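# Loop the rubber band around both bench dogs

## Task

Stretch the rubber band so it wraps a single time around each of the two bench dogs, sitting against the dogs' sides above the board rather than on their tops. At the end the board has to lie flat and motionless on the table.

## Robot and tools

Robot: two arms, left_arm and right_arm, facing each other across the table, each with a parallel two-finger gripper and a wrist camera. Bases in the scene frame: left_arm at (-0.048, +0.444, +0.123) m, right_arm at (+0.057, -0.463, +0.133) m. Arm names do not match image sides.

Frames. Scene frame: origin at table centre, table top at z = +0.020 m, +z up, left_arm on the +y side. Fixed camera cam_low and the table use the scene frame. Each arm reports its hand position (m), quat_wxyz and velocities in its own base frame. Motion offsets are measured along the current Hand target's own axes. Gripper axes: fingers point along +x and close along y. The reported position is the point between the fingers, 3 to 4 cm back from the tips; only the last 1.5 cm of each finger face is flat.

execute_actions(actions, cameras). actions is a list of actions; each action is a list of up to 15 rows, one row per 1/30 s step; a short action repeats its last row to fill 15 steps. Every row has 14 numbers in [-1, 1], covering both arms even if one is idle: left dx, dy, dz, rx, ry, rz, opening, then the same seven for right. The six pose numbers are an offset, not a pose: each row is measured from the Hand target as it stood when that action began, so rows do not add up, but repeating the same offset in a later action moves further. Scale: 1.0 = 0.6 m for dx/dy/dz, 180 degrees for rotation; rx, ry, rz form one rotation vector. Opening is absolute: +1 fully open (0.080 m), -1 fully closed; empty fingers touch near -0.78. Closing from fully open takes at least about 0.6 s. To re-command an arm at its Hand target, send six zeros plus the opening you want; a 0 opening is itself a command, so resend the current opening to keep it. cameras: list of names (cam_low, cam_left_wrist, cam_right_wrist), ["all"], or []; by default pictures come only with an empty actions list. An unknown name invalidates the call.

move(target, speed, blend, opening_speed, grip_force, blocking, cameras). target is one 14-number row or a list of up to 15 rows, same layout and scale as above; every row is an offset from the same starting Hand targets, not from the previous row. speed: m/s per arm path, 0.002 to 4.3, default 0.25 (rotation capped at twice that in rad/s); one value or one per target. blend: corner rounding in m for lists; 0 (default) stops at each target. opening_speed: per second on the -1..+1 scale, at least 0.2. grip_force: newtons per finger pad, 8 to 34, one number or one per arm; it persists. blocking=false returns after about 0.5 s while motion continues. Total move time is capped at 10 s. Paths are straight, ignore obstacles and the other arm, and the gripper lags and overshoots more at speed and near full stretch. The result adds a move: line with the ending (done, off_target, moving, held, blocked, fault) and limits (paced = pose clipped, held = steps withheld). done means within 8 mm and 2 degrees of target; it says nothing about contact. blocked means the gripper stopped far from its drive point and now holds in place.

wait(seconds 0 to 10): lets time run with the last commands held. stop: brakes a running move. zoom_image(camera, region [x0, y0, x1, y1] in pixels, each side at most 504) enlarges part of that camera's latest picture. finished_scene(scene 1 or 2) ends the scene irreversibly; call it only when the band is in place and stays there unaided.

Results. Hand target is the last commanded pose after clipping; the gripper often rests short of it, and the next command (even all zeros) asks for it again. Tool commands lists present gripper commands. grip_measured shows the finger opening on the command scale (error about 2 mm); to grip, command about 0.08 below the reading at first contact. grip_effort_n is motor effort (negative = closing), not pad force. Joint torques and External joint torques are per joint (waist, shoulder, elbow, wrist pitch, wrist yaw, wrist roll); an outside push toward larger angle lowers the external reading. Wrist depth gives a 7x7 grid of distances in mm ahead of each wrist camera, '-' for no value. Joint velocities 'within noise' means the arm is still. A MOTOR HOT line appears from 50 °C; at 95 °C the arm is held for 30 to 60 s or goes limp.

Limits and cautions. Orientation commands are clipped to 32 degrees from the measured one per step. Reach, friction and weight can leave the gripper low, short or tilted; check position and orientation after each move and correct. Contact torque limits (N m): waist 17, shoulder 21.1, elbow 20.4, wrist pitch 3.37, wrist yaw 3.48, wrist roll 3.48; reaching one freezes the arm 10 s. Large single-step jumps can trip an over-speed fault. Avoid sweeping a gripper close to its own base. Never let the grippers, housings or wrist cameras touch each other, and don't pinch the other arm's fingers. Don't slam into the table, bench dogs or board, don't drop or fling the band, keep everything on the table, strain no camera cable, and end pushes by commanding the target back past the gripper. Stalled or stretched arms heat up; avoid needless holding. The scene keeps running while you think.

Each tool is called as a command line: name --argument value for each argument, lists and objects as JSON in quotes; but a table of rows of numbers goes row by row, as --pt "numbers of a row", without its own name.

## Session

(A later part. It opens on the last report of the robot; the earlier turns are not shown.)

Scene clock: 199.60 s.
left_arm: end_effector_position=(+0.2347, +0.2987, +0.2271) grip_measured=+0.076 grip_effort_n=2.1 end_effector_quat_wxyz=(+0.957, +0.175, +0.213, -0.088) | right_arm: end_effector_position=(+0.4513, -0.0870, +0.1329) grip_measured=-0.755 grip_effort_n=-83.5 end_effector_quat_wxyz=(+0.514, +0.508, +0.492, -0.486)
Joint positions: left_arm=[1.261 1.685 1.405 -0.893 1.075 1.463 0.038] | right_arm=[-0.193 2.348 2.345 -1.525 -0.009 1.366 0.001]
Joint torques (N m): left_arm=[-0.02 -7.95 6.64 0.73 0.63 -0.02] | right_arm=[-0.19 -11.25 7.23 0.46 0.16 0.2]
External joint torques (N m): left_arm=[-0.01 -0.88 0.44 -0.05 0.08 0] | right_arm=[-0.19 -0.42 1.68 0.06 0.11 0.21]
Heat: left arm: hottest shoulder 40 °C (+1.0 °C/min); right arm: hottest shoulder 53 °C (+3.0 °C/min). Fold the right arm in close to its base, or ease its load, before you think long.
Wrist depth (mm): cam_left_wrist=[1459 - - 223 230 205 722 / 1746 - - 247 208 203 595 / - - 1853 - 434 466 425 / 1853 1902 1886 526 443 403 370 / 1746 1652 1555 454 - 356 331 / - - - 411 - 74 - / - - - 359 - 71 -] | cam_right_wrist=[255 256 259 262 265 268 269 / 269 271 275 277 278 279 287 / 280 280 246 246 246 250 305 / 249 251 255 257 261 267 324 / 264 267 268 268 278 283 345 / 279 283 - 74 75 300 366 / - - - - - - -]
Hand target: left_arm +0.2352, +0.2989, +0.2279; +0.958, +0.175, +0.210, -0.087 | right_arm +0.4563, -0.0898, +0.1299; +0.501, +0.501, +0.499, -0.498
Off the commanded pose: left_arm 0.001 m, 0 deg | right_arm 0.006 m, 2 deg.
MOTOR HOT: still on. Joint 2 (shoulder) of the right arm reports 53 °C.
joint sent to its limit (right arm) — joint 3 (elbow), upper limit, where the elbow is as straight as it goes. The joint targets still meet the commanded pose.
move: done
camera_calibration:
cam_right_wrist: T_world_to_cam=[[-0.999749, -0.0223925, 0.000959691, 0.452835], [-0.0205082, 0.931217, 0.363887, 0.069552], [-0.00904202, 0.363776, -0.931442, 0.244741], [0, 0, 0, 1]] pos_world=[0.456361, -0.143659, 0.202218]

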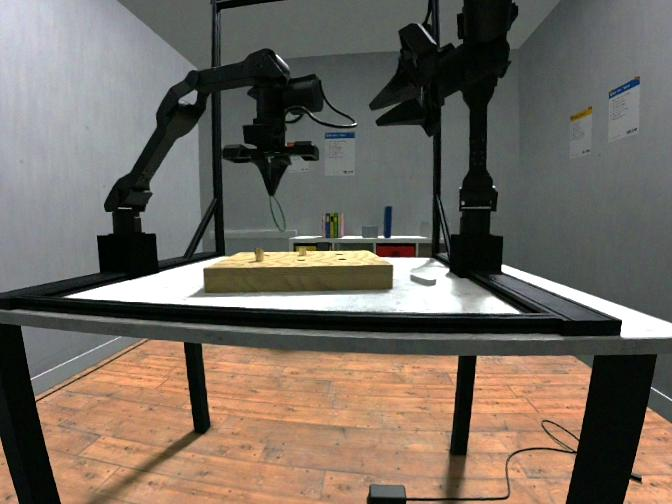

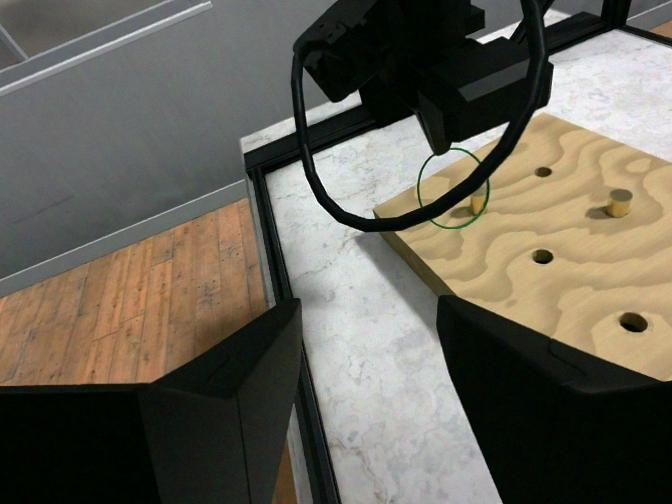

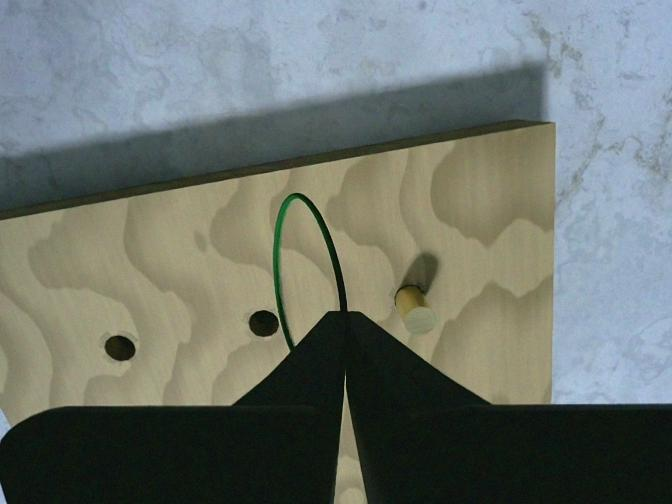

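move --target '[0,0,0,0,0,0,0.076,0.055,-0.047,-0.123,0,0,0,-1]' --cameras '["all"]' --speed 0.12

zoom_image --camera "cam_low" --region '[190, 190, 330, 295]'

zoom_image --camera "cam_left_wrist" --region '[390, 100, 590, 250]'

Scene clock: 213.23 s.
left_arm: end_effector_position=(+0.2347, +0.2987, +0.2271) grip_measured=+0.076 grip_effort_n=2.1 end_effector_quat_wxyz=(+0.957, +0.175, +0.213, -0.088) | right_arm: end_effector_position=(+0.4291, -0.0148, +0.0934) grip_measured=-0.755 grip_effort_n=-83.5 end_effector_quat_wxyz=(+0.499, +0.498, +0.506, -0.497)
Joint positions: left_arm=[1.261 1.685 1.405 -0.893 1.075 1.463 0.038] | right_arm=[-0.037 2.215 1.963 -1.326 -0.008 1.522 0.001]
Joint torques (N m): left_arm=[-0.09 -7.76 6.71 0.71 0.65 -0.06] | right_arm=[-0.02 -14.4 4.05 0.33 0.11 0.22]
External joint torques (N m): left_arm=[-0.1 -0.6 0.43 -0.08 0.1 -0.05] | right_arm=[-0.02 -4.29 -1.52 0.06 0.06 0.22]
Heat: left arm: hottest shoulder 40 °C (+1.0 °C/min); right arm: hottest shoulder 54 °C (-2.0 °C/min). Fold the right arm in close to its base, or ease its load, before you think long.
Wrist depth (mm): cam_left_wrist=[1268 - - 666 275 267 687 / 1522 1732 1691 745 676 254 244 / - - 1973 - 507 466 411 / 1869 1886 1665 - 439 402 369 / 1761 1705 1544 - - 356 329 / - - - 400 375 74 - / - - - 359 - 71 -] | cam_right_wrist=[177 178 180 183 187 192 243 / 184 185 189 193 198 203 258 / 192 196 200 203 208 215 275 / 203 208 214 217 222 231 292 / 216 221 224 226 237 247 315 / 228 231 - 74 75 260 334 / - - - - - - -]
Hand target: left_arm +0.2352, +0.2989, +0.2279; +0.958, +0.175, +0.210, -0.087 | right_arm +0.4282, -0.0161, +0.0968; +0.501, +0.501, +0.499, -0.498
Off the commanded pose: left_arm 0.001 m, 0 deg | right_arm 0.004 m, 1 deg.
MOTOR HOT: still on. Joint 2 (shoulder) of the right arm reports 54 °C.
move: done
camera_calibration:
cam_right_wrist: T_world_to_cam=[[-0.998456, -0.0225129, 0.0507814, 0.427148], [-0.00206551, 0.928604, 0.371067, 0.00767635], [-0.0555096, 0.370389, -0.927217, 0.201076], [0, 0, 0, 1]] pos_world=[0.437666, -0.071988, 0.161901]

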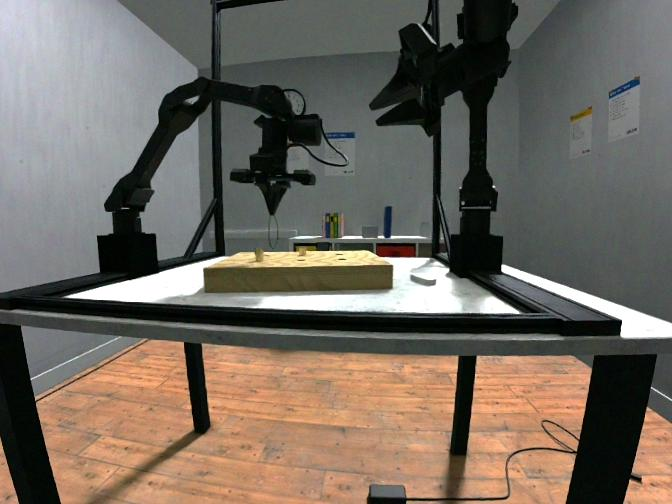

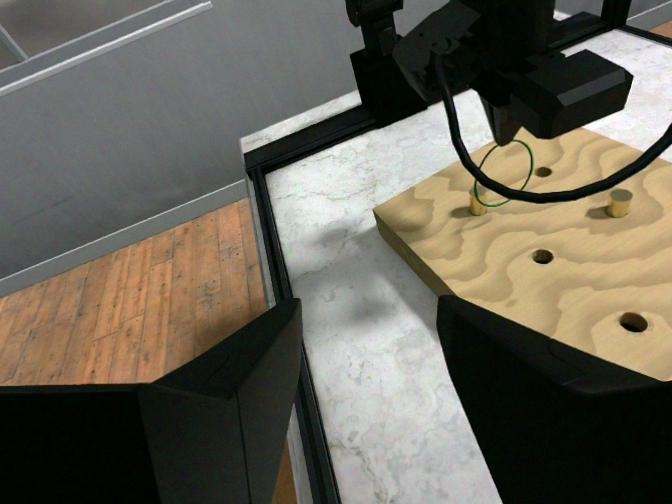

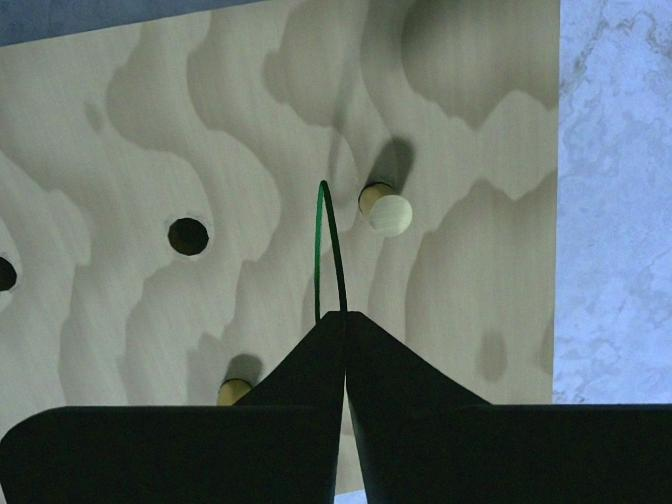

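Scaled by 3.600 from the camera's 672x504 image, which has a finer 960x720 frame.

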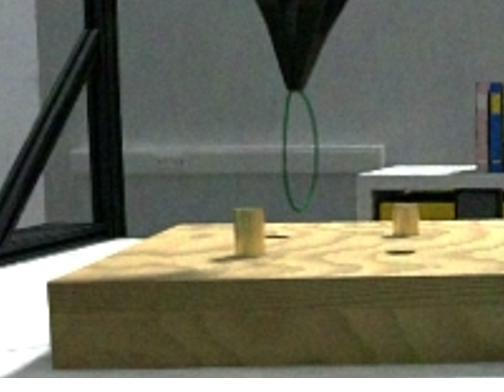

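Scaled by 2.520 from the camera's 672x504 image, which has a finer 960x720 frame.

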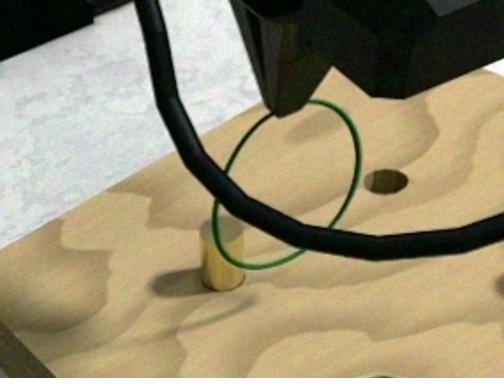

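move --pt "0 0 0 0 0 0 0.076 0.05 0.012 -0.0083 0 0 0 -1" --pt "0 0 0 0 0 0 0.076 0.06 -0.022 -0.0083 0 0 0 -1" --pt "0 0 0 0 0 0 0.076 0.08 -0.055 -0.0083 0 0 0 -1" --cameras '["all"]' --speed 0.06 --blend '[0.004,0.004,0]'

zoom_image --camera "cam_low" --region '[190, 190, 330, 295]'

zoom_image --camera "cam_left_wrist" --region '[390, 100, 590, 250]'

Scene clock: 222.03 s.
left_arm: end_effector_position=(+0.2347, +0.2987, +0.2271) grip_measured=+0.076 grip_effort_n=2.1 end_effector_quat_wxyz=(+0.957, +0.175, +0.213, -0.088) | right_arm: end_effector_position=(+0.3964, -0.0104, +0.0459) grip_measured=-0.755 grip_effort_n=-83.5 end_effector_quat_wxyz=(+0.499, +0.498, +0.505, -0.497)
Joint positions: left_arm=[1.261 1.685 1.405 -0.893 1.075 1.463 0.038] | right_arm=[-0.029 2.105 1.598 -1.069 -0.008 1.533 0.001]
Joint torques (N m): left_arm=[-0.17 -7.72 6.75 0.71 0.63 -0.04] | right_arm=[0.15 -13.11 3.89 0.36 0.1 0.2]
External joint torques (N m): left_arm=[-0.21 -0.6 0.49 -0.08 0.08 -0.03] | right_arm=[0.15 -3.75 -1.61 0.06 0.05 0.2]
Motor temperatures (°C): left_arm=[24 40 32 27 30 24] | right_arm=[22 59 31 25 26 30]
Heat: left arm: hottest shoulder 40 °C (+1.0 °C/min); right arm: hottest shoulder 59 °C (+0.0 °C/min). Heating fast: the right arm's shoulder motor: a push or a pull is the cause, and it goes on while you think. Ease it with your next call, before anything else.
Wrist depth (mm): cam_left_wrist=[- 1522 - 662 337 243 235 / - - - 780 323 313 478 / - - 2421 - 489 448 417 / 2010 1886 1718 - 446 401 369 / 1791 1678 1544 - - 360 329 / - - - - - 74 - / - - - 344 - 71 -] | cam_right_wrist=[136 137 139 142 145 149 199 / 141 144 146 150 152 158 211 / 149 152 155 157 162 168 224 / 162 160 165 167 173 178 239 / 168 172 174 175 184 192 257 / 176 179 - 74 75 201 273 / - - - - - - -]
Hand target: left_arm +0.2352, +0.2989, +0.2279; +0.958, +0.175, +0.210, -0.087 | right_arm +0.3955, -0.0111, +0.0487; +0.501, +0.501, +0.499, -0.498
Off the commanded pose: left_arm 0.001 m, 0 deg | right_arm 0.003 m, 1 deg.
MOTOR HOT: still on. Joint 2 (shoulder) of the right arm reports 59 °C.
move: done
camera_calibration:
cam_right_wrist: T_world_to_cam=[[-0.998562, -0.0197422, 0.0498483, 0.397135], [0.000156157, 0.928664, 0.370921, 0.0202325], [-0.0536151, 0.370395, -0.927326, 0.152916], [0, 0, 0, 1]] pos_world=[0.404759, -0.0675881, 0.114501]

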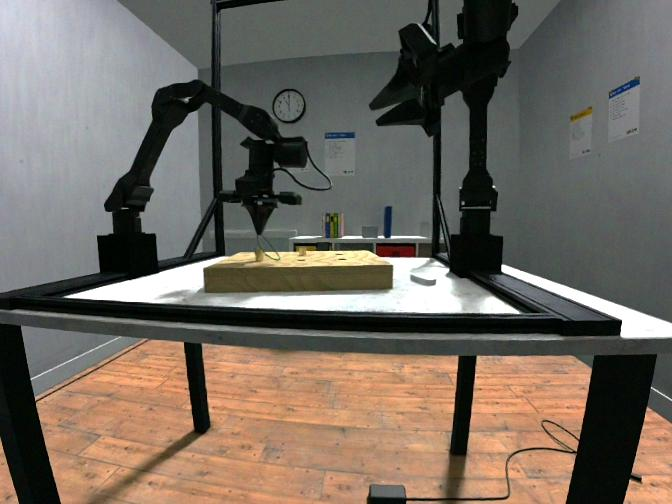

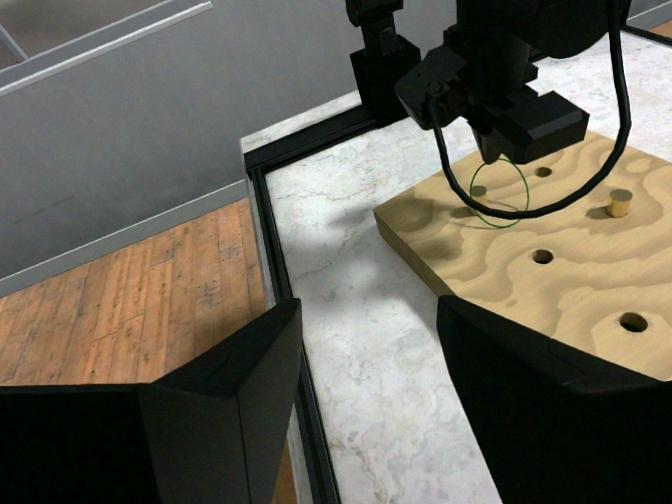

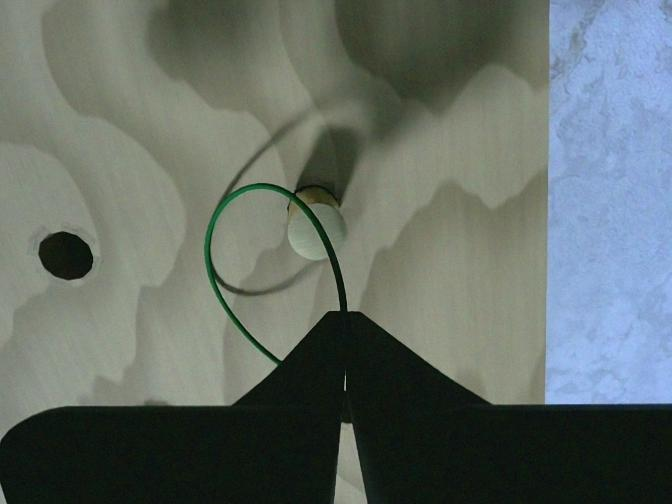

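Scaled by 3.600 from the camera's 672x504 image, which has a finer 960x720 frame.

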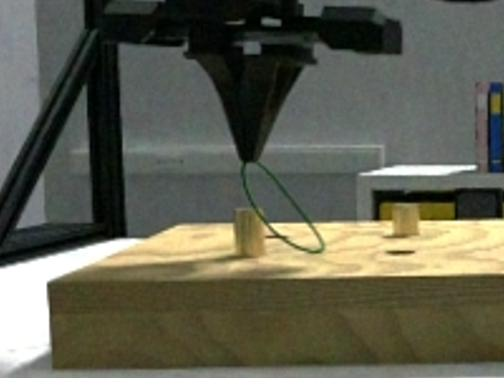

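Scaled by 2.520 from the camera's 672x504 image, which has a finer 960x720 frame.

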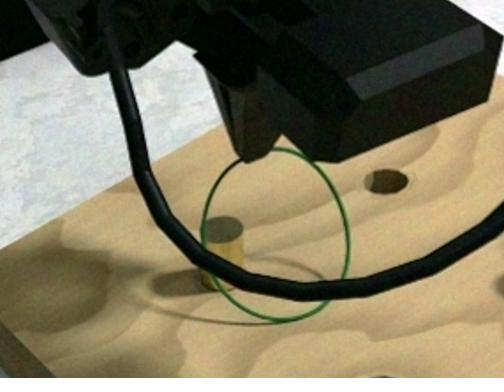

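move --pt "0 0 0 0 0 0 0.076 0.0 -0.01 0.025 0 0 0 -1" --pt "0 0 0 0 0 0 0.076 0.025 -0.03 0.025 0 0 0 -1" --pt "0 0 0 0 0 0 0.076 0.06 -0.047 0.025 0 0 0 -1" --pt "0 0 0 0 0 0 0.076 0.072 -0.05 0.025 0 0 0 -1" --cameras '["all"]' --speed 0.06 --blend '[0.004,0.004,0.004,0]'

zoom_image --camera "cam_low" --region '[190, 190, 330, 295]'

zoom_image --camera "cam_left_wrist" --region '[390, 100, 590, 250]'

Scene clock: 230.73 s.
left_arm: end_effector_position=(+0.2347, +0.2987, +0.2271) grip_measured=+0.076 grip_effort_n=2.1 end_effector_quat_wxyz=(+0.957, +0.175, +0.213, -0.088) | right_arm: end_effector_position=(+0.3672, -0.0245, +0.0044) grip_measured=-0.755 grip_effort_n=-83.5 end_effector_quat_wxyz=(+0.499, +0.501, +0.503, -0.497)
Joint positions: left_arm=[1.261 1.685 1.405 -0.893 1.075 1.463 0.038] | right_arm=[-0.07 2.057 1.346 -0.861 -0.008 1.496 0.001]
Joint torques (N m): left_arm=[-0.01 -7.73 6.8 0.68 0.61 -0.05] | right_arm=[-0.2 -11.66 3.6 0.37 0.07 -0.05]
External joint torques (N m): left_arm=[-0.06 -0.58 0.52 -0.11 0.06 -0.03] | right_arm=[-0.17 -3 -1.53 0.06 0.02 -0.04]
Motor temperatures (°C): left_arm=[24 40 32 27 30 24] | right_arm=[22 57 31 24 26 30]
Heat: left arm: hottest shoulder 40 °C (+0.0 °C/min); right arm: hottest shoulder 57 °C (-1.0 °C/min). Fold the right arm in close to its base, or ease its load, before you think long.
Wrist depth (mm): cam_left_wrist=[- - - 614 317 265 720 / 1776 - 1902 - 372 349 - / - - 1806 - 473 448 427 / 1886 1920 1718 - 438 397 368 / 1776 1718 1533 - - 358 329 / - - - 396 374 74 - / - - - 362 345 71 -] | cam_right_wrist=[- 102 103 106 108 154 161 / 106 107 110 112 115 163 170 / - 113 116 119 121 174 180 / 119 120 122 126 129 184 193 / 126 124 109 131 137 197 206 / - 135 - 74 75 211 218 / - - - - - - -]
Hand target: left_arm +0.2352, +0.2989, +0.2279; +0.958, +0.175, +0.210, -0.087 | right_arm +0.3657, -0.0260, +0.0052; +0.501, +0.501, +0.499, -0.498
Off the commanded pose: left_arm 0.001 m, 0 deg | right_arm 0.002 m, 1 deg.
MOTOR HOT: still on. Joint 2 (shoulder) of the right arm reports 57 °C.
move: done; blend cut to 0.0037 m at target 3
camera_calibration:
cam_right_wrist: T_world_to_cam=[[-0.998891, -0.0157826, 0.0443509, 0.369983], [0.00179162, 0.928697, 0.370835, 0.0481761], [-0.0470413, 0.370503, -0.927639, 0.115753], [0, 0, 0, 1]] pos_world=[0.374931, -0.0817887, 0.0731029]

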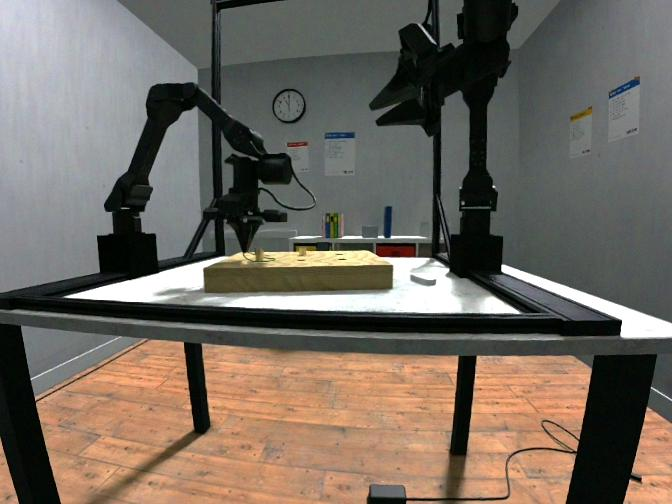

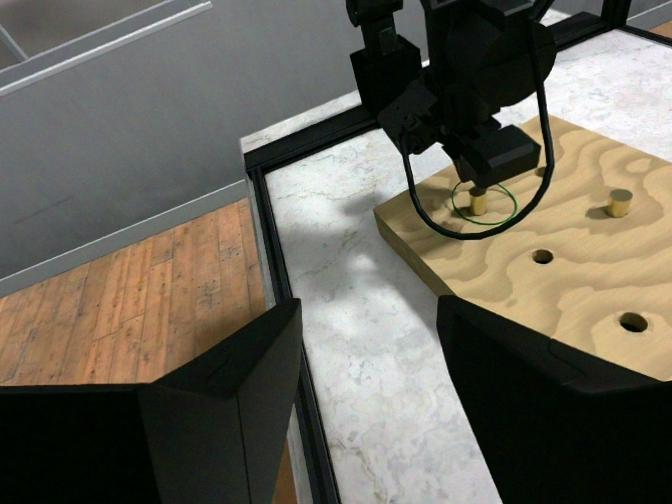

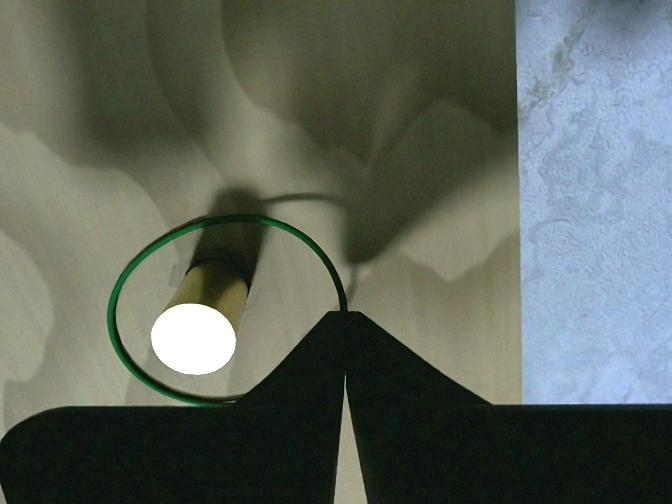

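Scaled by 3.600 from the camera's 672x504 image, which has a finer 960x720 frame.

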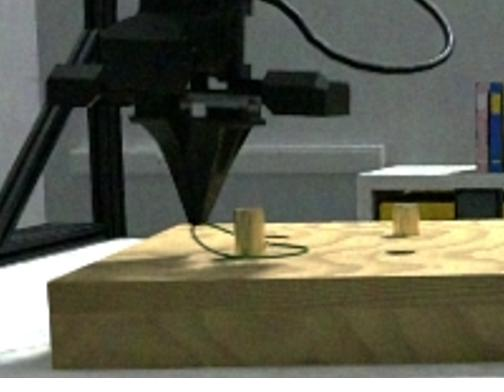

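Scaled by 2.520 from the camera's 672x504 image, which has a finer 960x720 frame.

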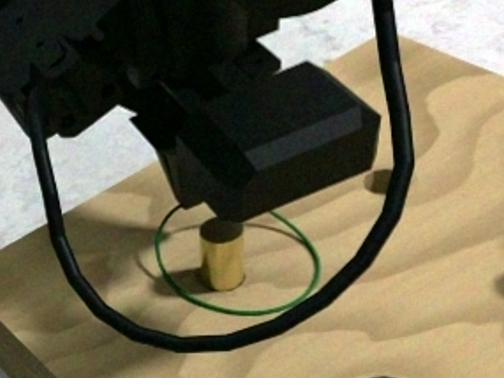

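move --pt "0 0 0 0 0 0 0.076 0.018 -0.004 0 0 0 0 -1" --pt "0 0 0 0 0 0 0.076 0.018 -0.004 0 0 0 0 -0.45" --pt "0 0 0 0 0 0 0.076 -0.1 -0.008 0 0 0 0 -0.45" --cameras '["all"]' --speed 0.05 --opening_speed 0.5

zoom_image --camera "cam_low" --region '[190, 190, 330, 295]'

zoom_image --camera "cam_left_wrist" --region '[390, 100, 590, 250]'

Scene clock: 244.50 s.
left_arm: end_effector_position=(+0.2347, +0.2987, +0.2271) grip_measured=+0.076 grip_effort_n=2.1 end_effector_quat_wxyz=(+0.957, +0.175, +0.213, -0.088) | right_arm: end_effector_position=(+0.3561, -0.0239, +0.0578) grip_measured=-0.453 grip_effort_n=16.5 end_effector_quat_wxyz=(+0.494, +0.496, +0.509, -0.501)
Joint positions: left_arm=[1.261 1.685 1.405 -0.893 1.075 1.463 0.038] | right_arm=[-0.07 1.958 1.428 -1.062 -0.008 1.495 0.015]
Joint torques (N m): left_arm=[-0.08 -7.69 6.69 0.7 0.63 -0.02] | right_arm=[-0.28 -11.71 6.74 -0.21 0.07 -0.06]
External joint torques (N m): left_arm=[-0.05 -0.57 0.46 -0.08 0.08 0] | right_arm=[-0.29 -3.35 1.27 -0.49 0.03 -0.06]
Motor temperatures (°C): left_arm=[24 40 32 27 30 24] | right_arm=[22 57 30 24 26 29]
Heat: left arm: hottest shoulder 40 °C (+0.0 °C/min); right arm: hottest shoulder 57 °C (+4.0 °C/min). Fold the right arm in close to its base, or ease its load, before you think long.
Wrist depth (mm): cam_left_wrist=[1332 - - 683 337 339 646 / - - - 706 362 326 - / - 1806 820 - 480 466 428 / 1821 1837 1705 - 444 404 371 / 1821 1639 1544 - 384 355 328 / - - - - - 74 - / - - - - - 71 -] | cam_right_wrist=[145 147 151 154 202 210 215 / 154 155 160 163 212 222 228 / 161 164 168 173 225 236 243 / 171 173 178 184 192 252 260 / 181 185 187 193 255 269 276 / 191 193 - 206 - 285 297 / - - - 225 - - -]
Hand target: left_arm +0.2352, +0.2989, +0.2279; +0.958, +0.175, +0.210, -0.087 | right_arm +0.3605, -0.0261, +0.0652; +0.501, +0.501, +0.499, -0.498
Off the commanded pose: left_arm 0.001 m, 0 deg | right_arm 0.009 m, 2 deg.
MOTOR HOT: still on. Joint 2 (shoulder) of the right arm reports 57 °C.
move: off_target (right_arm)
camera_calibration:
cam_right_wrist: T_world_to_cam=[[-0.997787, -0.0169829, 0.0642913, 0.35502], [0.00817068, 0.928199, 0.371995, 0.0254722], [-0.0659926, 0.371697, -0.926005, 0.171053], [0, 0, 0, 1]] pos_world=[0.365315, -0.0811939, 0.126096]

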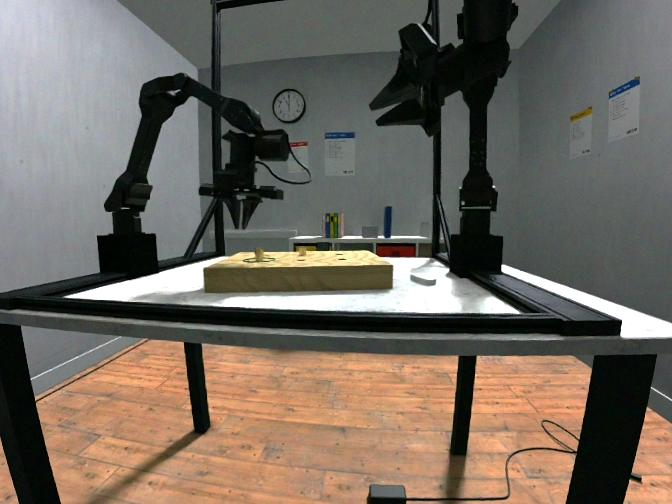

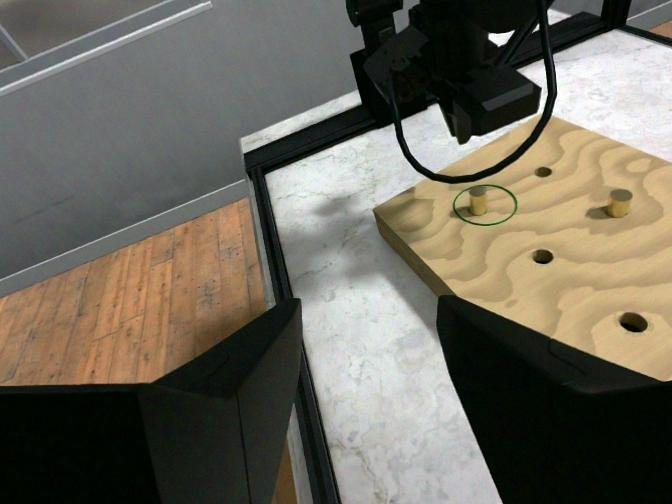

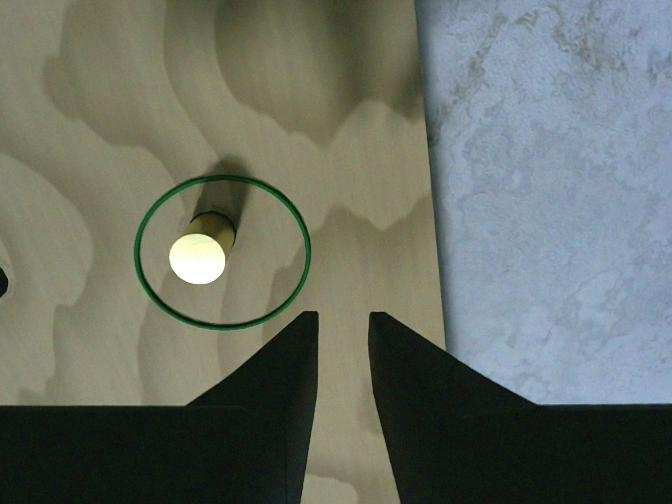

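Scaled by 3.600 from the camera's 672x504 image, which has a finer 960x720 frame.

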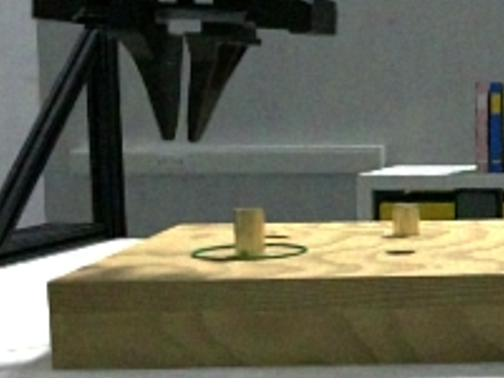

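Scaled by 2.520 from the camera's 672x504 image, which has a finer 960x720 frame.

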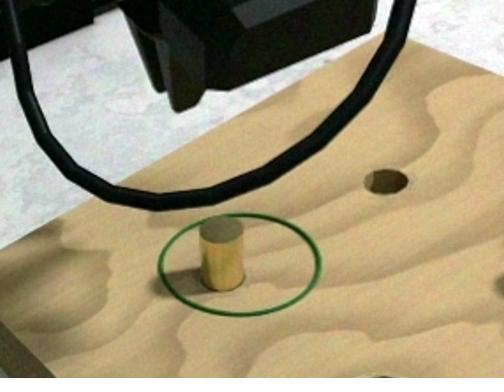

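move --pt "0 0 0 0 0 0 0.076 -0.133 -0.267 0.083 0 0 0 -0.45" --pt "0.469 -0.385 0.087 0.494 0.139 -0.376 0 -0.133 -0.267 0.083 0 0 0 -0.45" --cameras '["all"]' --speed 0.25 --blend '[0.03,0]'

Scene clock: 261.53 s.
left_arm: end_effector_position=(+0.4484, +0.0400, +0.0866) grip_measured=+0.004 grip_effort_n=-15.6 end_effector_quat_wxyz=(+0.325, +0.632, +0.323, -0.625) | right_arm: end_effector_position=(+0.2032, -0.0762, +0.1456) grip_measured=-0.453 grip_effort_n=16.5 end_effector_quat_wxyz=(+0.503, +0.502, +0.500, -0.495)
Joint positions: left_arm=[0.088 2.298 2.074 -1.336 -0.002 2.279 0.035] | right_arm=[-0.364 1.354 1.124 -1.333 -0.008 1.202 0.015]
Joint torques (N m): left_arm=[-0.19 -9.63 7.64 -0.11 -0.03 0.16] | right_arm=[-0.27 -6.3 4.09 -0.11 0.02 -0.08]
External joint torques (N m): left_arm=[-0.12 1.37 1.85 -0.39 -0.08 0.16] | right_arm=[-0.27 -2.27 -1.57 -0.44 -0.02 -0.08]
Heat: left arm: hottest shoulder 41 °C (+1.0 °C/min); right arm: hottest shoulder 54 °C (+1.0 °C/min). Fold the right arm in close to its base, or ease its load, before you think long.
Wrist depth (mm): cam_left_wrist=[210 202 164 164 167 167 167 / 215 172 173 173 174 176 176 / 184 181 182 181 184 185 189 / 191 192 193 194 195 197 199 / 203 204 201 206 203 207 212 / 211 - 64 219 95 75 - / - - - 238 239 72 -] | cam_right_wrist=[276 277 280 284 286 290 277 / 245 283 295 298 306 305 297 / 255 262 310 322 319 311 334 / 270 277 338 338 339 311 259 / 289 293 350 358 364 318 234 / 304 - - - - - 213 / - - - 419 - - -]
Hand target: left_arm +0.4511, +0.0396, +0.0814; +0.322, +0.632, +0.320, -0.629 | right_arm +0.2000, -0.0763, +0.1441; +0.501, +0.501, +0.499, -0.498
Off the commanded pose: left_arm 0.006 m, 1 deg | right_arm 0.004 m, 0 deg.
MOTOR HOT: still on. Joint 2 (shoulder) of the right arm reports 54 °C.
move: done
camera_calibration:
cam_left_wrist: T_world_to_cam=[[-0.802168, 0.596954, 0.0131644, 0.34338], [0.56548, 0.752425, 0.337771, -0.283191], [0.191728, 0.278393, -0.941136, 0.0630442], [0, 0, 0, 1]] pos_world=[0.4235, -0.00945316, 0.150466]
cam_right_wrist: T_world_to_cam=[[-0.999264, -0.0160152, 0.0348494, 0.200529], [-0.00207221, 0.929862, 0.367904, 0.045352], [-0.0382972, 0.367561, -0.929211, 0.256328], [0, 0, 0, 1]] pos_world=[0.210292, -0.133176, 0.214509]

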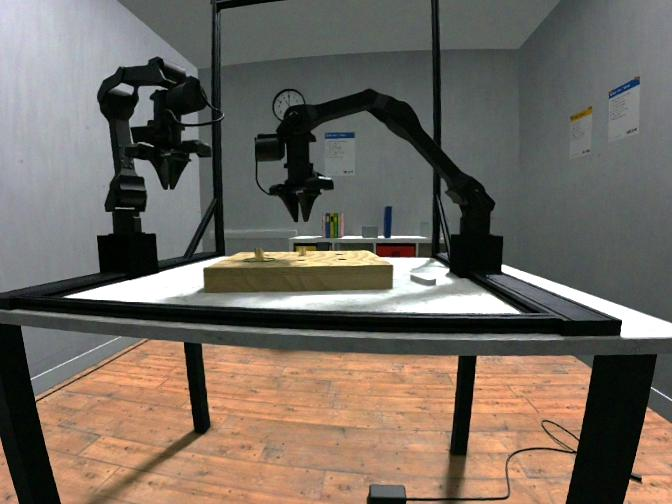

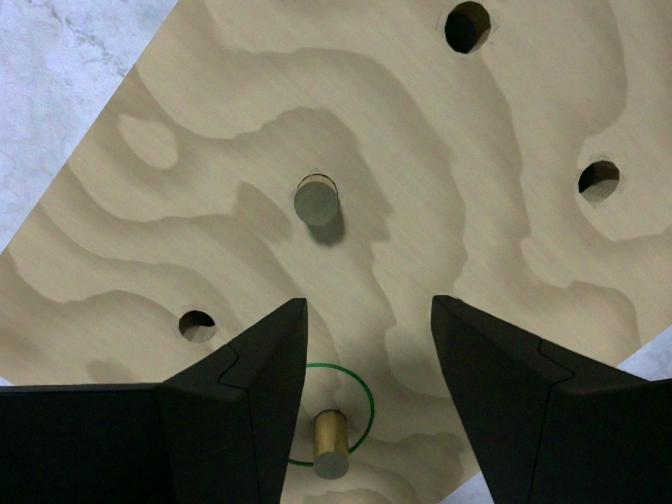

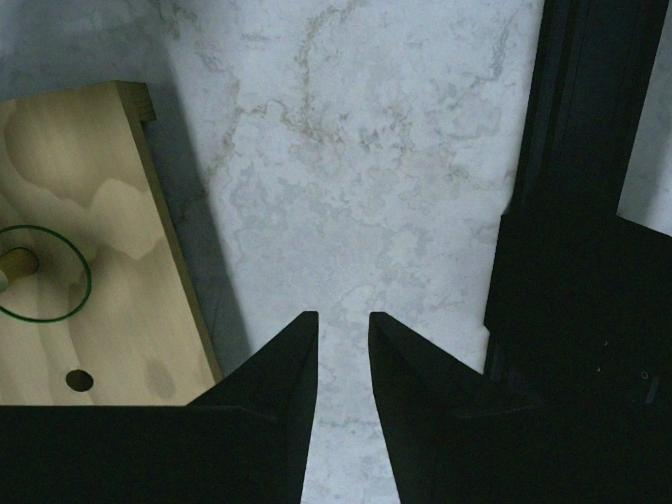

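move --target '[0.06,0.018,-0.151,0,0,0,0,0,0,0,0,0,0,-0.45]' --cameras '["cam_left_wrist","cam_low"]' --speed 0.12

Scene clock: 274.53 s.
left_arm: end_effector_position=(+0.5089, +0.1069, +0.0515) grip_measured=+0.004 grip_effort_n=-15.1 end_effector_quat_wxyz=(+0.336, +0.676, +0.310, -0.577) | right_arm: end_effector_position=(+0.2032, -0.0762, +0.1456) grip_measured=-0.453 grip_effort_n=16.5 end_effector_quat_wxyz=(+0.503, +0.502, +0.500, -0.495)
Joint positions: left_arm=[0.207 2.533 2.343 -1.236 -0.002 2.395 0.035] | right_arm=[-0.364 1.354 1.124 -1.333 -0.008 1.202 0.015]
Joint torques (N m): left_arm=[-0.09 -10.98 7.98 0.65 0.01 0.17] | right_arm=[-0.31 -6.36 4.02 -0.16 0.03 -0.07]
External joint torques (N m): left_arm=[0.05 1.33 2.04 0.16 -0.03 0.17] | right_arm=[-0.33 -2.37 -1.64 -0.5 -0.01 -0.07]
Motor temperatures (°C): left_arm=[23 44 32 26 29 24] | right_arm=[22 49 30 24 26 29]
Heat: left arm: hottest shoulder 44 °C (+4.0 °C/min); right arm: hottest shoulder 49 °C (-7.1 °C/min). Fold the right arm in close to its base, or ease its load, before you think long.
Wrist depth (mm): cam_left_wrist=[129 128 127 124 123 121 119 / 139 136 135 133 131 129 128 / 150 148 146 143 141 139 137 / 162 161 158 155 151 150 147 / 243 174 166 162 139 159 160 / - - 64 184 176 75 - / - - - 203 201 72 -] | cam_right_wrist=[272 278 280 286 288 289 282 / 245 280 295 299 305 303 305 / 255 264 310 317 322 317 328 / 269 278 330 338 344 352 - / 287 292 350 347 365 - 232 / 306 - - - - - 213 / - - - 418 - - -]
Hand target: left_arm +0.5134, +0.1066, +0.0457; +0.322, +0.632, +0.320, -0.629 | right_arm +0.2000, -0.0763, +0.1441; +0.501, +0.501, +0.499, -0.498
Off the commanded pose: left_arm 0.007 m, 8 deg | right_arm 0.004 m, 0 deg.
MOTOR HOT: still on. Joint 2 (shoulder) of the right arm reports 49 °C.
joint sent to its limit (left arm) — joint 3 (elbow), upper limit, where the elbow is as straight as it goes. The joint targets are off in orientation, not in position.
move: off_target (left_arm)
camera_calibration:
cam_left_wrist: T_world_to_cam=[[-0.799183, 0.596408, -0.0748641, 0.355456], [0.513702, 0.742352, 0.430144, -0.333253], [0.312117, 0.305306, -0.899651, -0.0665381], [0, 0, 0, 1]] pos_world=[0.476035, 0.0557084, 0.110097]
Images, in order (width x height): cam_low 672x504, cam_left_wrist 672x504.

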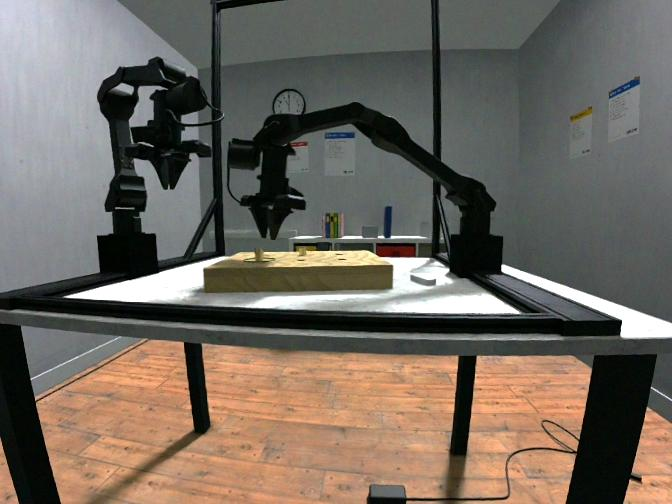

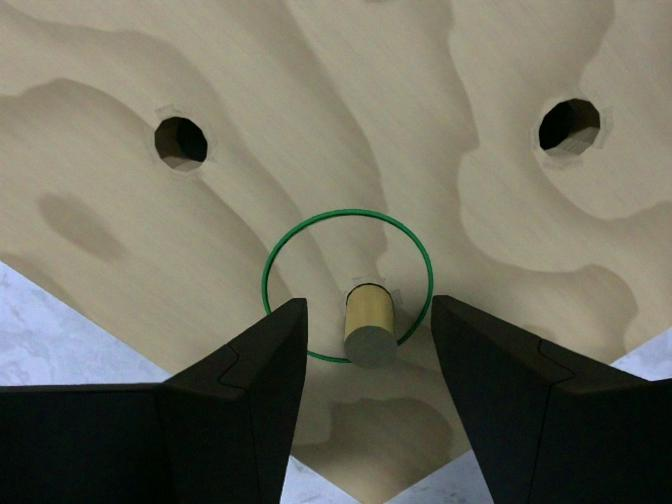

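move --target '[0.05,0.006,-0.0085,0,0,0,-0.305,0,0,0,0,0,0,-0.45]' --cameras '["cam_left_wrist","cam_low"]' --speed 0.08

zoom_image --camera "cam_low" --region '[190, 190, 330, 295]'

Scene clock: 286.67 s.
left_arm: end_effector_position=(+0.5158, +0.1079, +0.0222) grip_measured=-0.301 grip_effort_n=-15.6 end_effector_quat_wxyz=(+0.335, +0.673, +0.311, -0.581) | right_arm: end_effector_position=(+0.2032, -0.0762, +0.1456) grip_measured=-0.453 grip_effort_n=17.0 end_effector_quat_wxyz=(+0.503, +0.502, +0.500, -0.495)
Joint positions: left_arm=[0.206 2.594 2.344 -1.186 -0.002 2.397 0.021] | right_arm=[-0.364 1.354 1.124 -1.333 -0.008 1.202 0.015]
Joint torques (N m): left_arm=[0.04 -11.13 7.88 0.66 -0.01 0.13] | right_arm=[-0.26 -6.41 4.13 -0.15 0.01 -0.08]
External joint torques (N m): left_arm=[-0.06 1.51 1.92 0.19 -0.04 0.14] | right_arm=[-0.22 -2.37 -1.52 -0.46 -0.04 -0.08]
Heat: left arm: hottest shoulder 47 °C (+7.0 °C/min); right arm: hottest shoulder 46 °C (-12.1 °C/min).
Wrist depth (mm): cam_left_wrist=[102 101 100 99 98 98 96 / 111 108 107 106 105 103 105 / 118 119 115 114 112 111 110 / 128 127 124 122 121 119 118 / 139 137 133 129 119 128 127 / - - - 107 87 - - / - - - 157 159 - -] | cam_right_wrist=[272 276 280 284 289 292 279 / 245 283 294 300 304 303 300 / 256 263 313 317 323 318 339 / 270 278 333 338 346 341 - / 289 293 350 356 365 296 234 / 305 - - - - - 212 / - - - 421 - - -]
Hand target: left_arm +0.5194, +0.1084, +0.0155; +0.322, +0.632, +0.320, -0.629 | right_arm +0.2000, -0.0763, +0.1441; +0.501, +0.501, +0.499, -0.498
Off the commanded pose: left_arm 0.008 m, 7 deg | right_arm 0.004 m, 0 deg.
MOTOR HOT: cleared for the motors of the right arm.
joint sent to its limit (left arm) — joint 3 (elbow), upper limit, where the elbow is as straight as it goes. The joint targets are off in orientation, not in position.
move: off_target (left_arm)
camera_calibration:
cam_left_wrist: T_world_to_cam=[[-0.79851, 0.598145, -0.0678507, 0.357509], [0.519813, 0.741968, 0.423412, -0.327955], [0.303605, 0.302829, -0.903393, -0.0905556], [0, 0, 0, 1]] pos_world=[0.483443, 0.056913, 0.0813101]
Images, in order (width x height): cam_low 672x504, cam_left_wrist 672x504.

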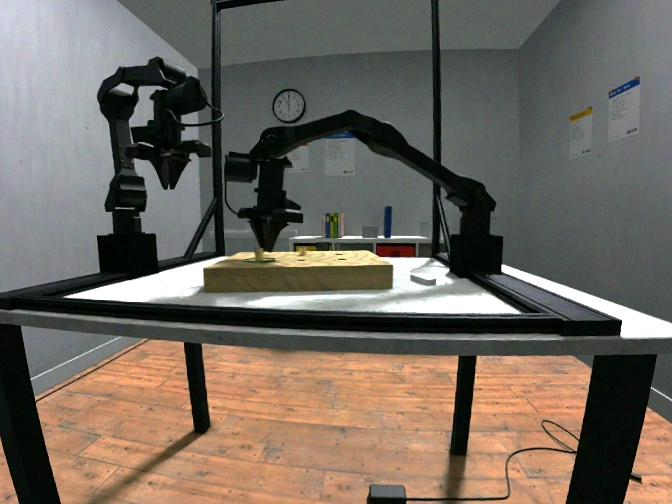

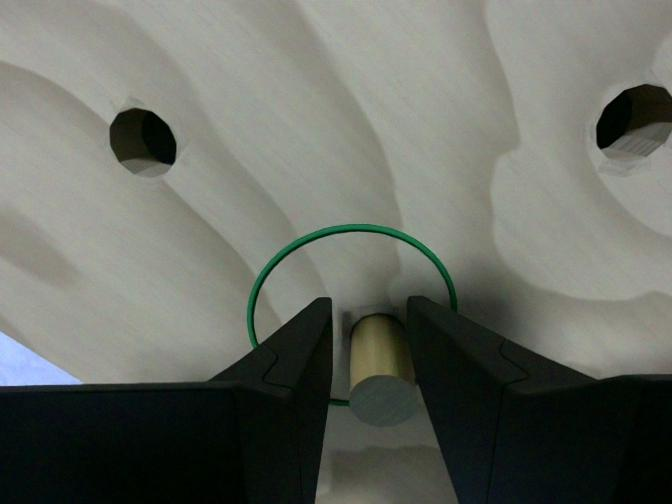

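Scaled by 3.600 from the camera's 672x504 image, which has a finer 960x720 frame.

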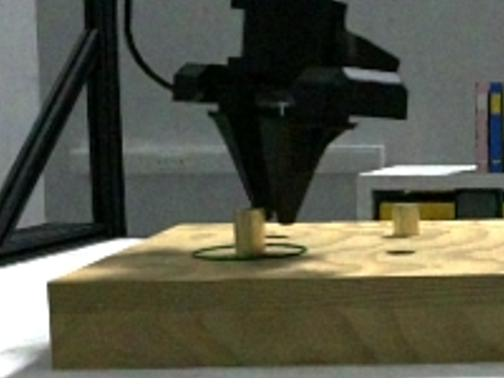

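move --pt "0.0 0.0 0.0107 0 0 0 -0.305 0 0 0 0 0 0 -0.45" --pt "0.023 0.0 0.0107 0 0 0 -0.305 0 0 0 0 0 0 -0.45" --cameras '["cam_left_wrist","cam_low"]' --speed 0.05

zoom_image --camera "cam_low" --region '[220, 235, 300, 275]'

Scene clock: 294.70 s.
left_arm: end_effector_position=(+0.5122, +0.1043, +0.0091) grip_measured=-0.301 grip_effort_n=-15.6 end_effector_quat_wxyz=(+0.330, +0.663, +0.313, -0.595) | right_arm: end_effector_position=(+0.2032, -0.0762, +0.1456) grip_measured=-0.453 grip_effort_n=16.5 end_effector_quat_wxyz=(+0.503, +0.502, +0.500, -0.495)
Joint positions: left_arm=[0.2 2.62 2.344 -1.195 -0.002 2.397 0.021] | right_arm=[-0.364 1.354 1.124 -1.333 -0.008 1.202 0.015]
Joint torques (N m): left_arm=[-0.33 -11.11 7.6 0.55 0 -0.1] | right_arm=[-0.28 -6.41 4.07 -0.15 0.04 -0.08]
External joint torques (N m): left_arm=[-0.33 1.59 1.68 0.13 -0.04 -0.1] | right_arm=[-0.28 -2.42 -1.53 -0.46 0 -0.08]
Motor temperatures (°C): left_arm=[23 48 32 26 29 24] | right_arm=[22 44 29 24 26 29]
Heat: left arm: hottest shoulder 48 °C (+8.0 °C/min); right arm: hottest shoulder 44 °C (-13.1 °C/min).
Wrist depth (mm): cam_left_wrist=[- 90 89 90 88 88 87 / 97 96 95 95 94 94 93 / 105 104 102 101 100 100 102 / 111 111 109 109 108 107 106 / 121 120 116 115 111 114 114 / - - - 108 87 - - / - - - 98 98 - -] | cam_right_wrist=[273 278 279 283 289 291 279 / 245 283 295 - 305 308 302 / 255 259 312 316 325 316 321 / 269 277 335 336 346 338 - / 290 293 349 355 365 277 234 / 305 - - - - - 221 / - - - 415 - - -]
Hand target: left_arm +0.5157, +0.1032, +0.0017; +0.322, +0.631, +0.320, -0.629 | right_arm +0.2000, -0.0763, +0.1441; +0.501, +0.501, +0.499, -0.498
Off the commanded pose: left_arm 0.008 m, 5 deg | right_arm 0.004 m, 0 deg.
joint sent to its limit (left arm) — joint 3 (elbow), upper limit, where the elbow is as straight as it goes. The joint targets are off in orientation, not in position.
move: off_target (left_arm)
camera_calibration:
cam_left_wrist: T_world_to_cam=[[-0.797261, 0.601964, -0.0448767, 0.3546], [0.537773, 0.742075, 0.400156, -0.326829], [0.274182, 0.294896, -0.915347, -0.0842745], [0, 0, 0, 1]] pos_world=[0.481575, 0.0539267, 0.0695554]
Images, in order (width x height): cam_low 672x504, cam_left_wrist 672x504.

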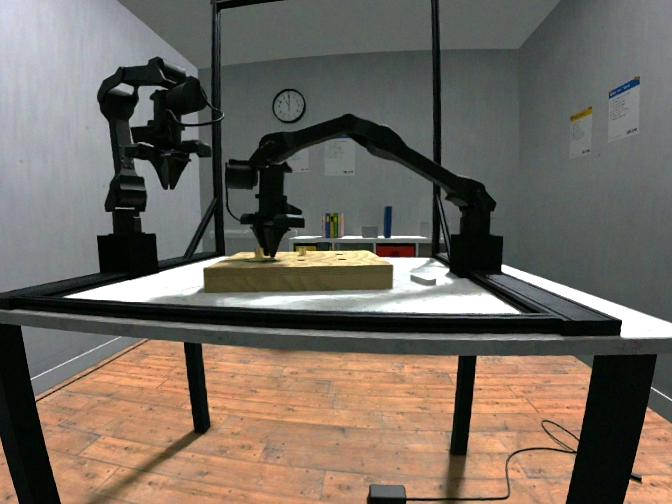

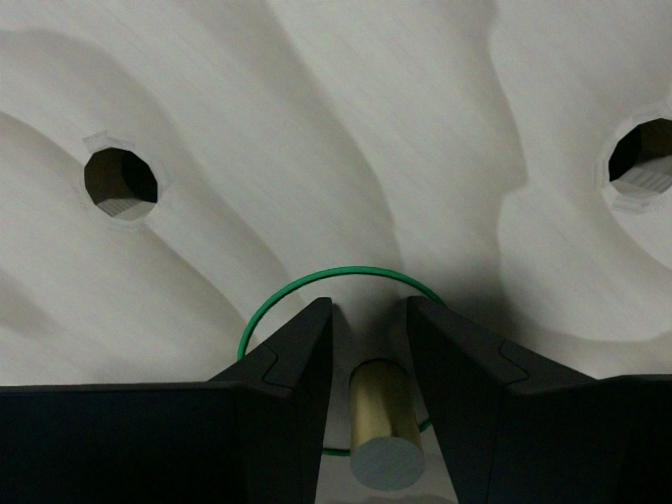

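Scaled by 6.300 from the camera's 672x504 image, which has a finer 960x720 frame.

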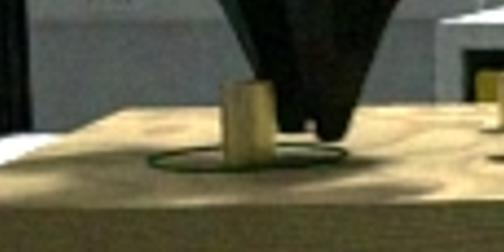

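move --pt "0.0 0.0 -0.0135 0 0 0 -0.305 0 0 0 0 0 0 -0.45" --pt "0.008 0.0 -0.0135 0 0 0 -0.305 0 0 0 0 0 0 -0.45" --cameras '["cam_left_wrist","cam_low"]' --speed 0.05

zoom_image --camera "cam_low" --region '[220, 235, 300, 275]'

Scene clock: 304.33 s.
left_arm: end_effector_position=(+0.5174, +0.1089, +0.0047) grip_measured=-0.301 grip_effort_n=-15.6 end_effector_quat_wxyz=(+0.334, +0.669, +0.312, -0.586) | right_arm: end_effector_position=(+0.2032, -0.0762, +0.1456) grip_measured=-0.453 grip_effort_n=16.5 end_effector_quat_wxyz=(+0.503, +0.502, +0.500, -0.495)
Joint positions: left_arm=[0.207 2.63 2.344 -1.163 -0.002 2.398 0.021] | right_arm=[-0.364 1.354 1.124 -1.333 -0.008 1.202 0.015]
Joint torques (N m): left_arm=[0.08 -11.09 7.71 0.62 0.03 0.18] | right_arm=[-0.2 -6.45 4.14 -0.13 0.01 -0.06]
External joint torques (N m): left_arm=[-0.01 1.59 1.81 0.16 -0.01 0.18] | right_arm=[-0.19 -2.36 -1.55 -0.45 -0.04 -0.07]
Heat: left arm: hottest shoulder 48 °C (+8.1 °C/min); right arm: hottest shoulder 43 °C (-14.2 °C/min).
Wrist depth (mm): cam_left_wrist=[- 86 85 84 83 82 82 / - 91 90 89 88 88 87 / 101 99 98 96 95 94 94 / 107 106 104 103 102 101 100 / 116 116 112 110 107 108 108 / - 122 - 95 87 - - / - - - 91 90 - -] | cam_right_wrist=[271 276 280 283 286 289 281 / 243 283 295 299 304 305 300 / 255 263 313 318 324 318 326 / 269 276 332 338 346 315 234 / 287 292 347 355 366 297 237 / 301 - - - - 282 213 / - - - 416 - - -]
Hand target: left_arm +0.5205, +0.1099, -0.0030; +0.322, +0.632, +0.320, -0.629 | right_arm +0.2000, -0.0763, +0.1441; +0.501, +0.501, +0.499, -0.498
Off the commanded pose: left_arm 0.008 m, 7 deg | right_arm 0.004 m, 0 deg.
joint sent to its limit (left arm) — joint 3 (elbow), upper limit, where the elbow is as straight as it goes. The joint targets are off in orientation, not in position.
move: off_target (left_arm)
camera_calibration:
cam_left_wrist: T_world_to_cam=[[-0.799081, 0.598301, -0.0592068, 0.357251], [0.525387, 0.742771, 0.415042, -0.32496], [0.292297, 0.300546, -0.907874, -0.101112], [0, 0, 0, 1]] pos_world=[0.485758, 0.0580163, 0.0642266]
Images, in order (width x height): cam_low 672x504, cam_left_wrist 672x504.

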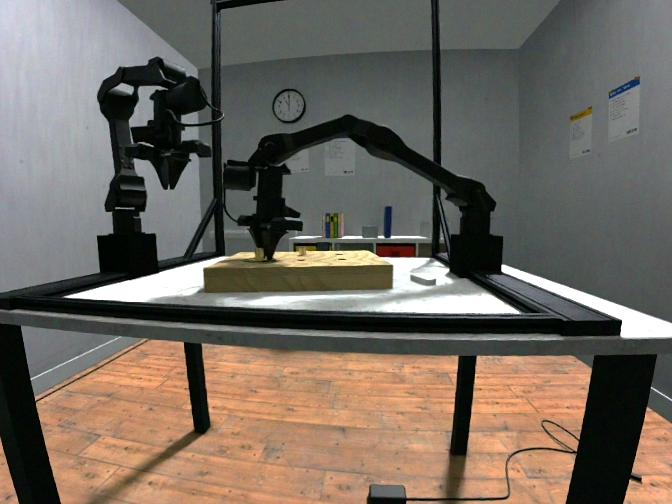

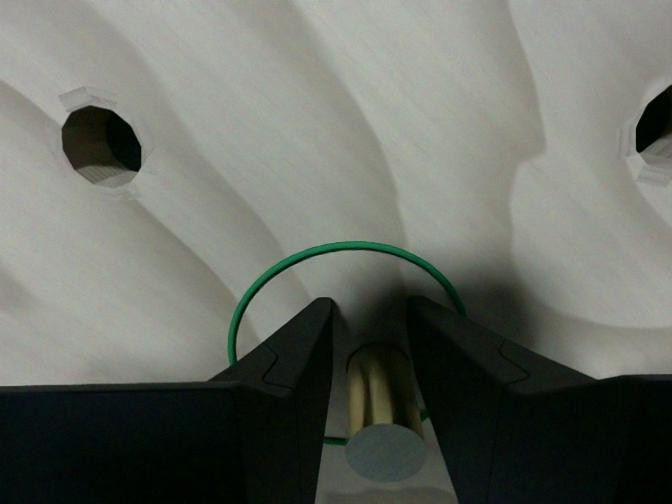

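Scaled by 6.300 from the camera's 672x504 image, which has a finer 960x720 frame.

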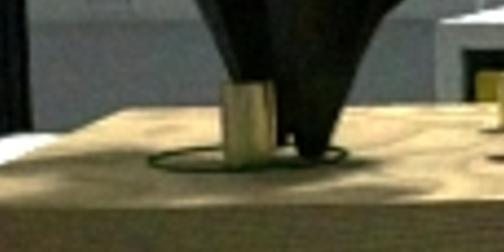

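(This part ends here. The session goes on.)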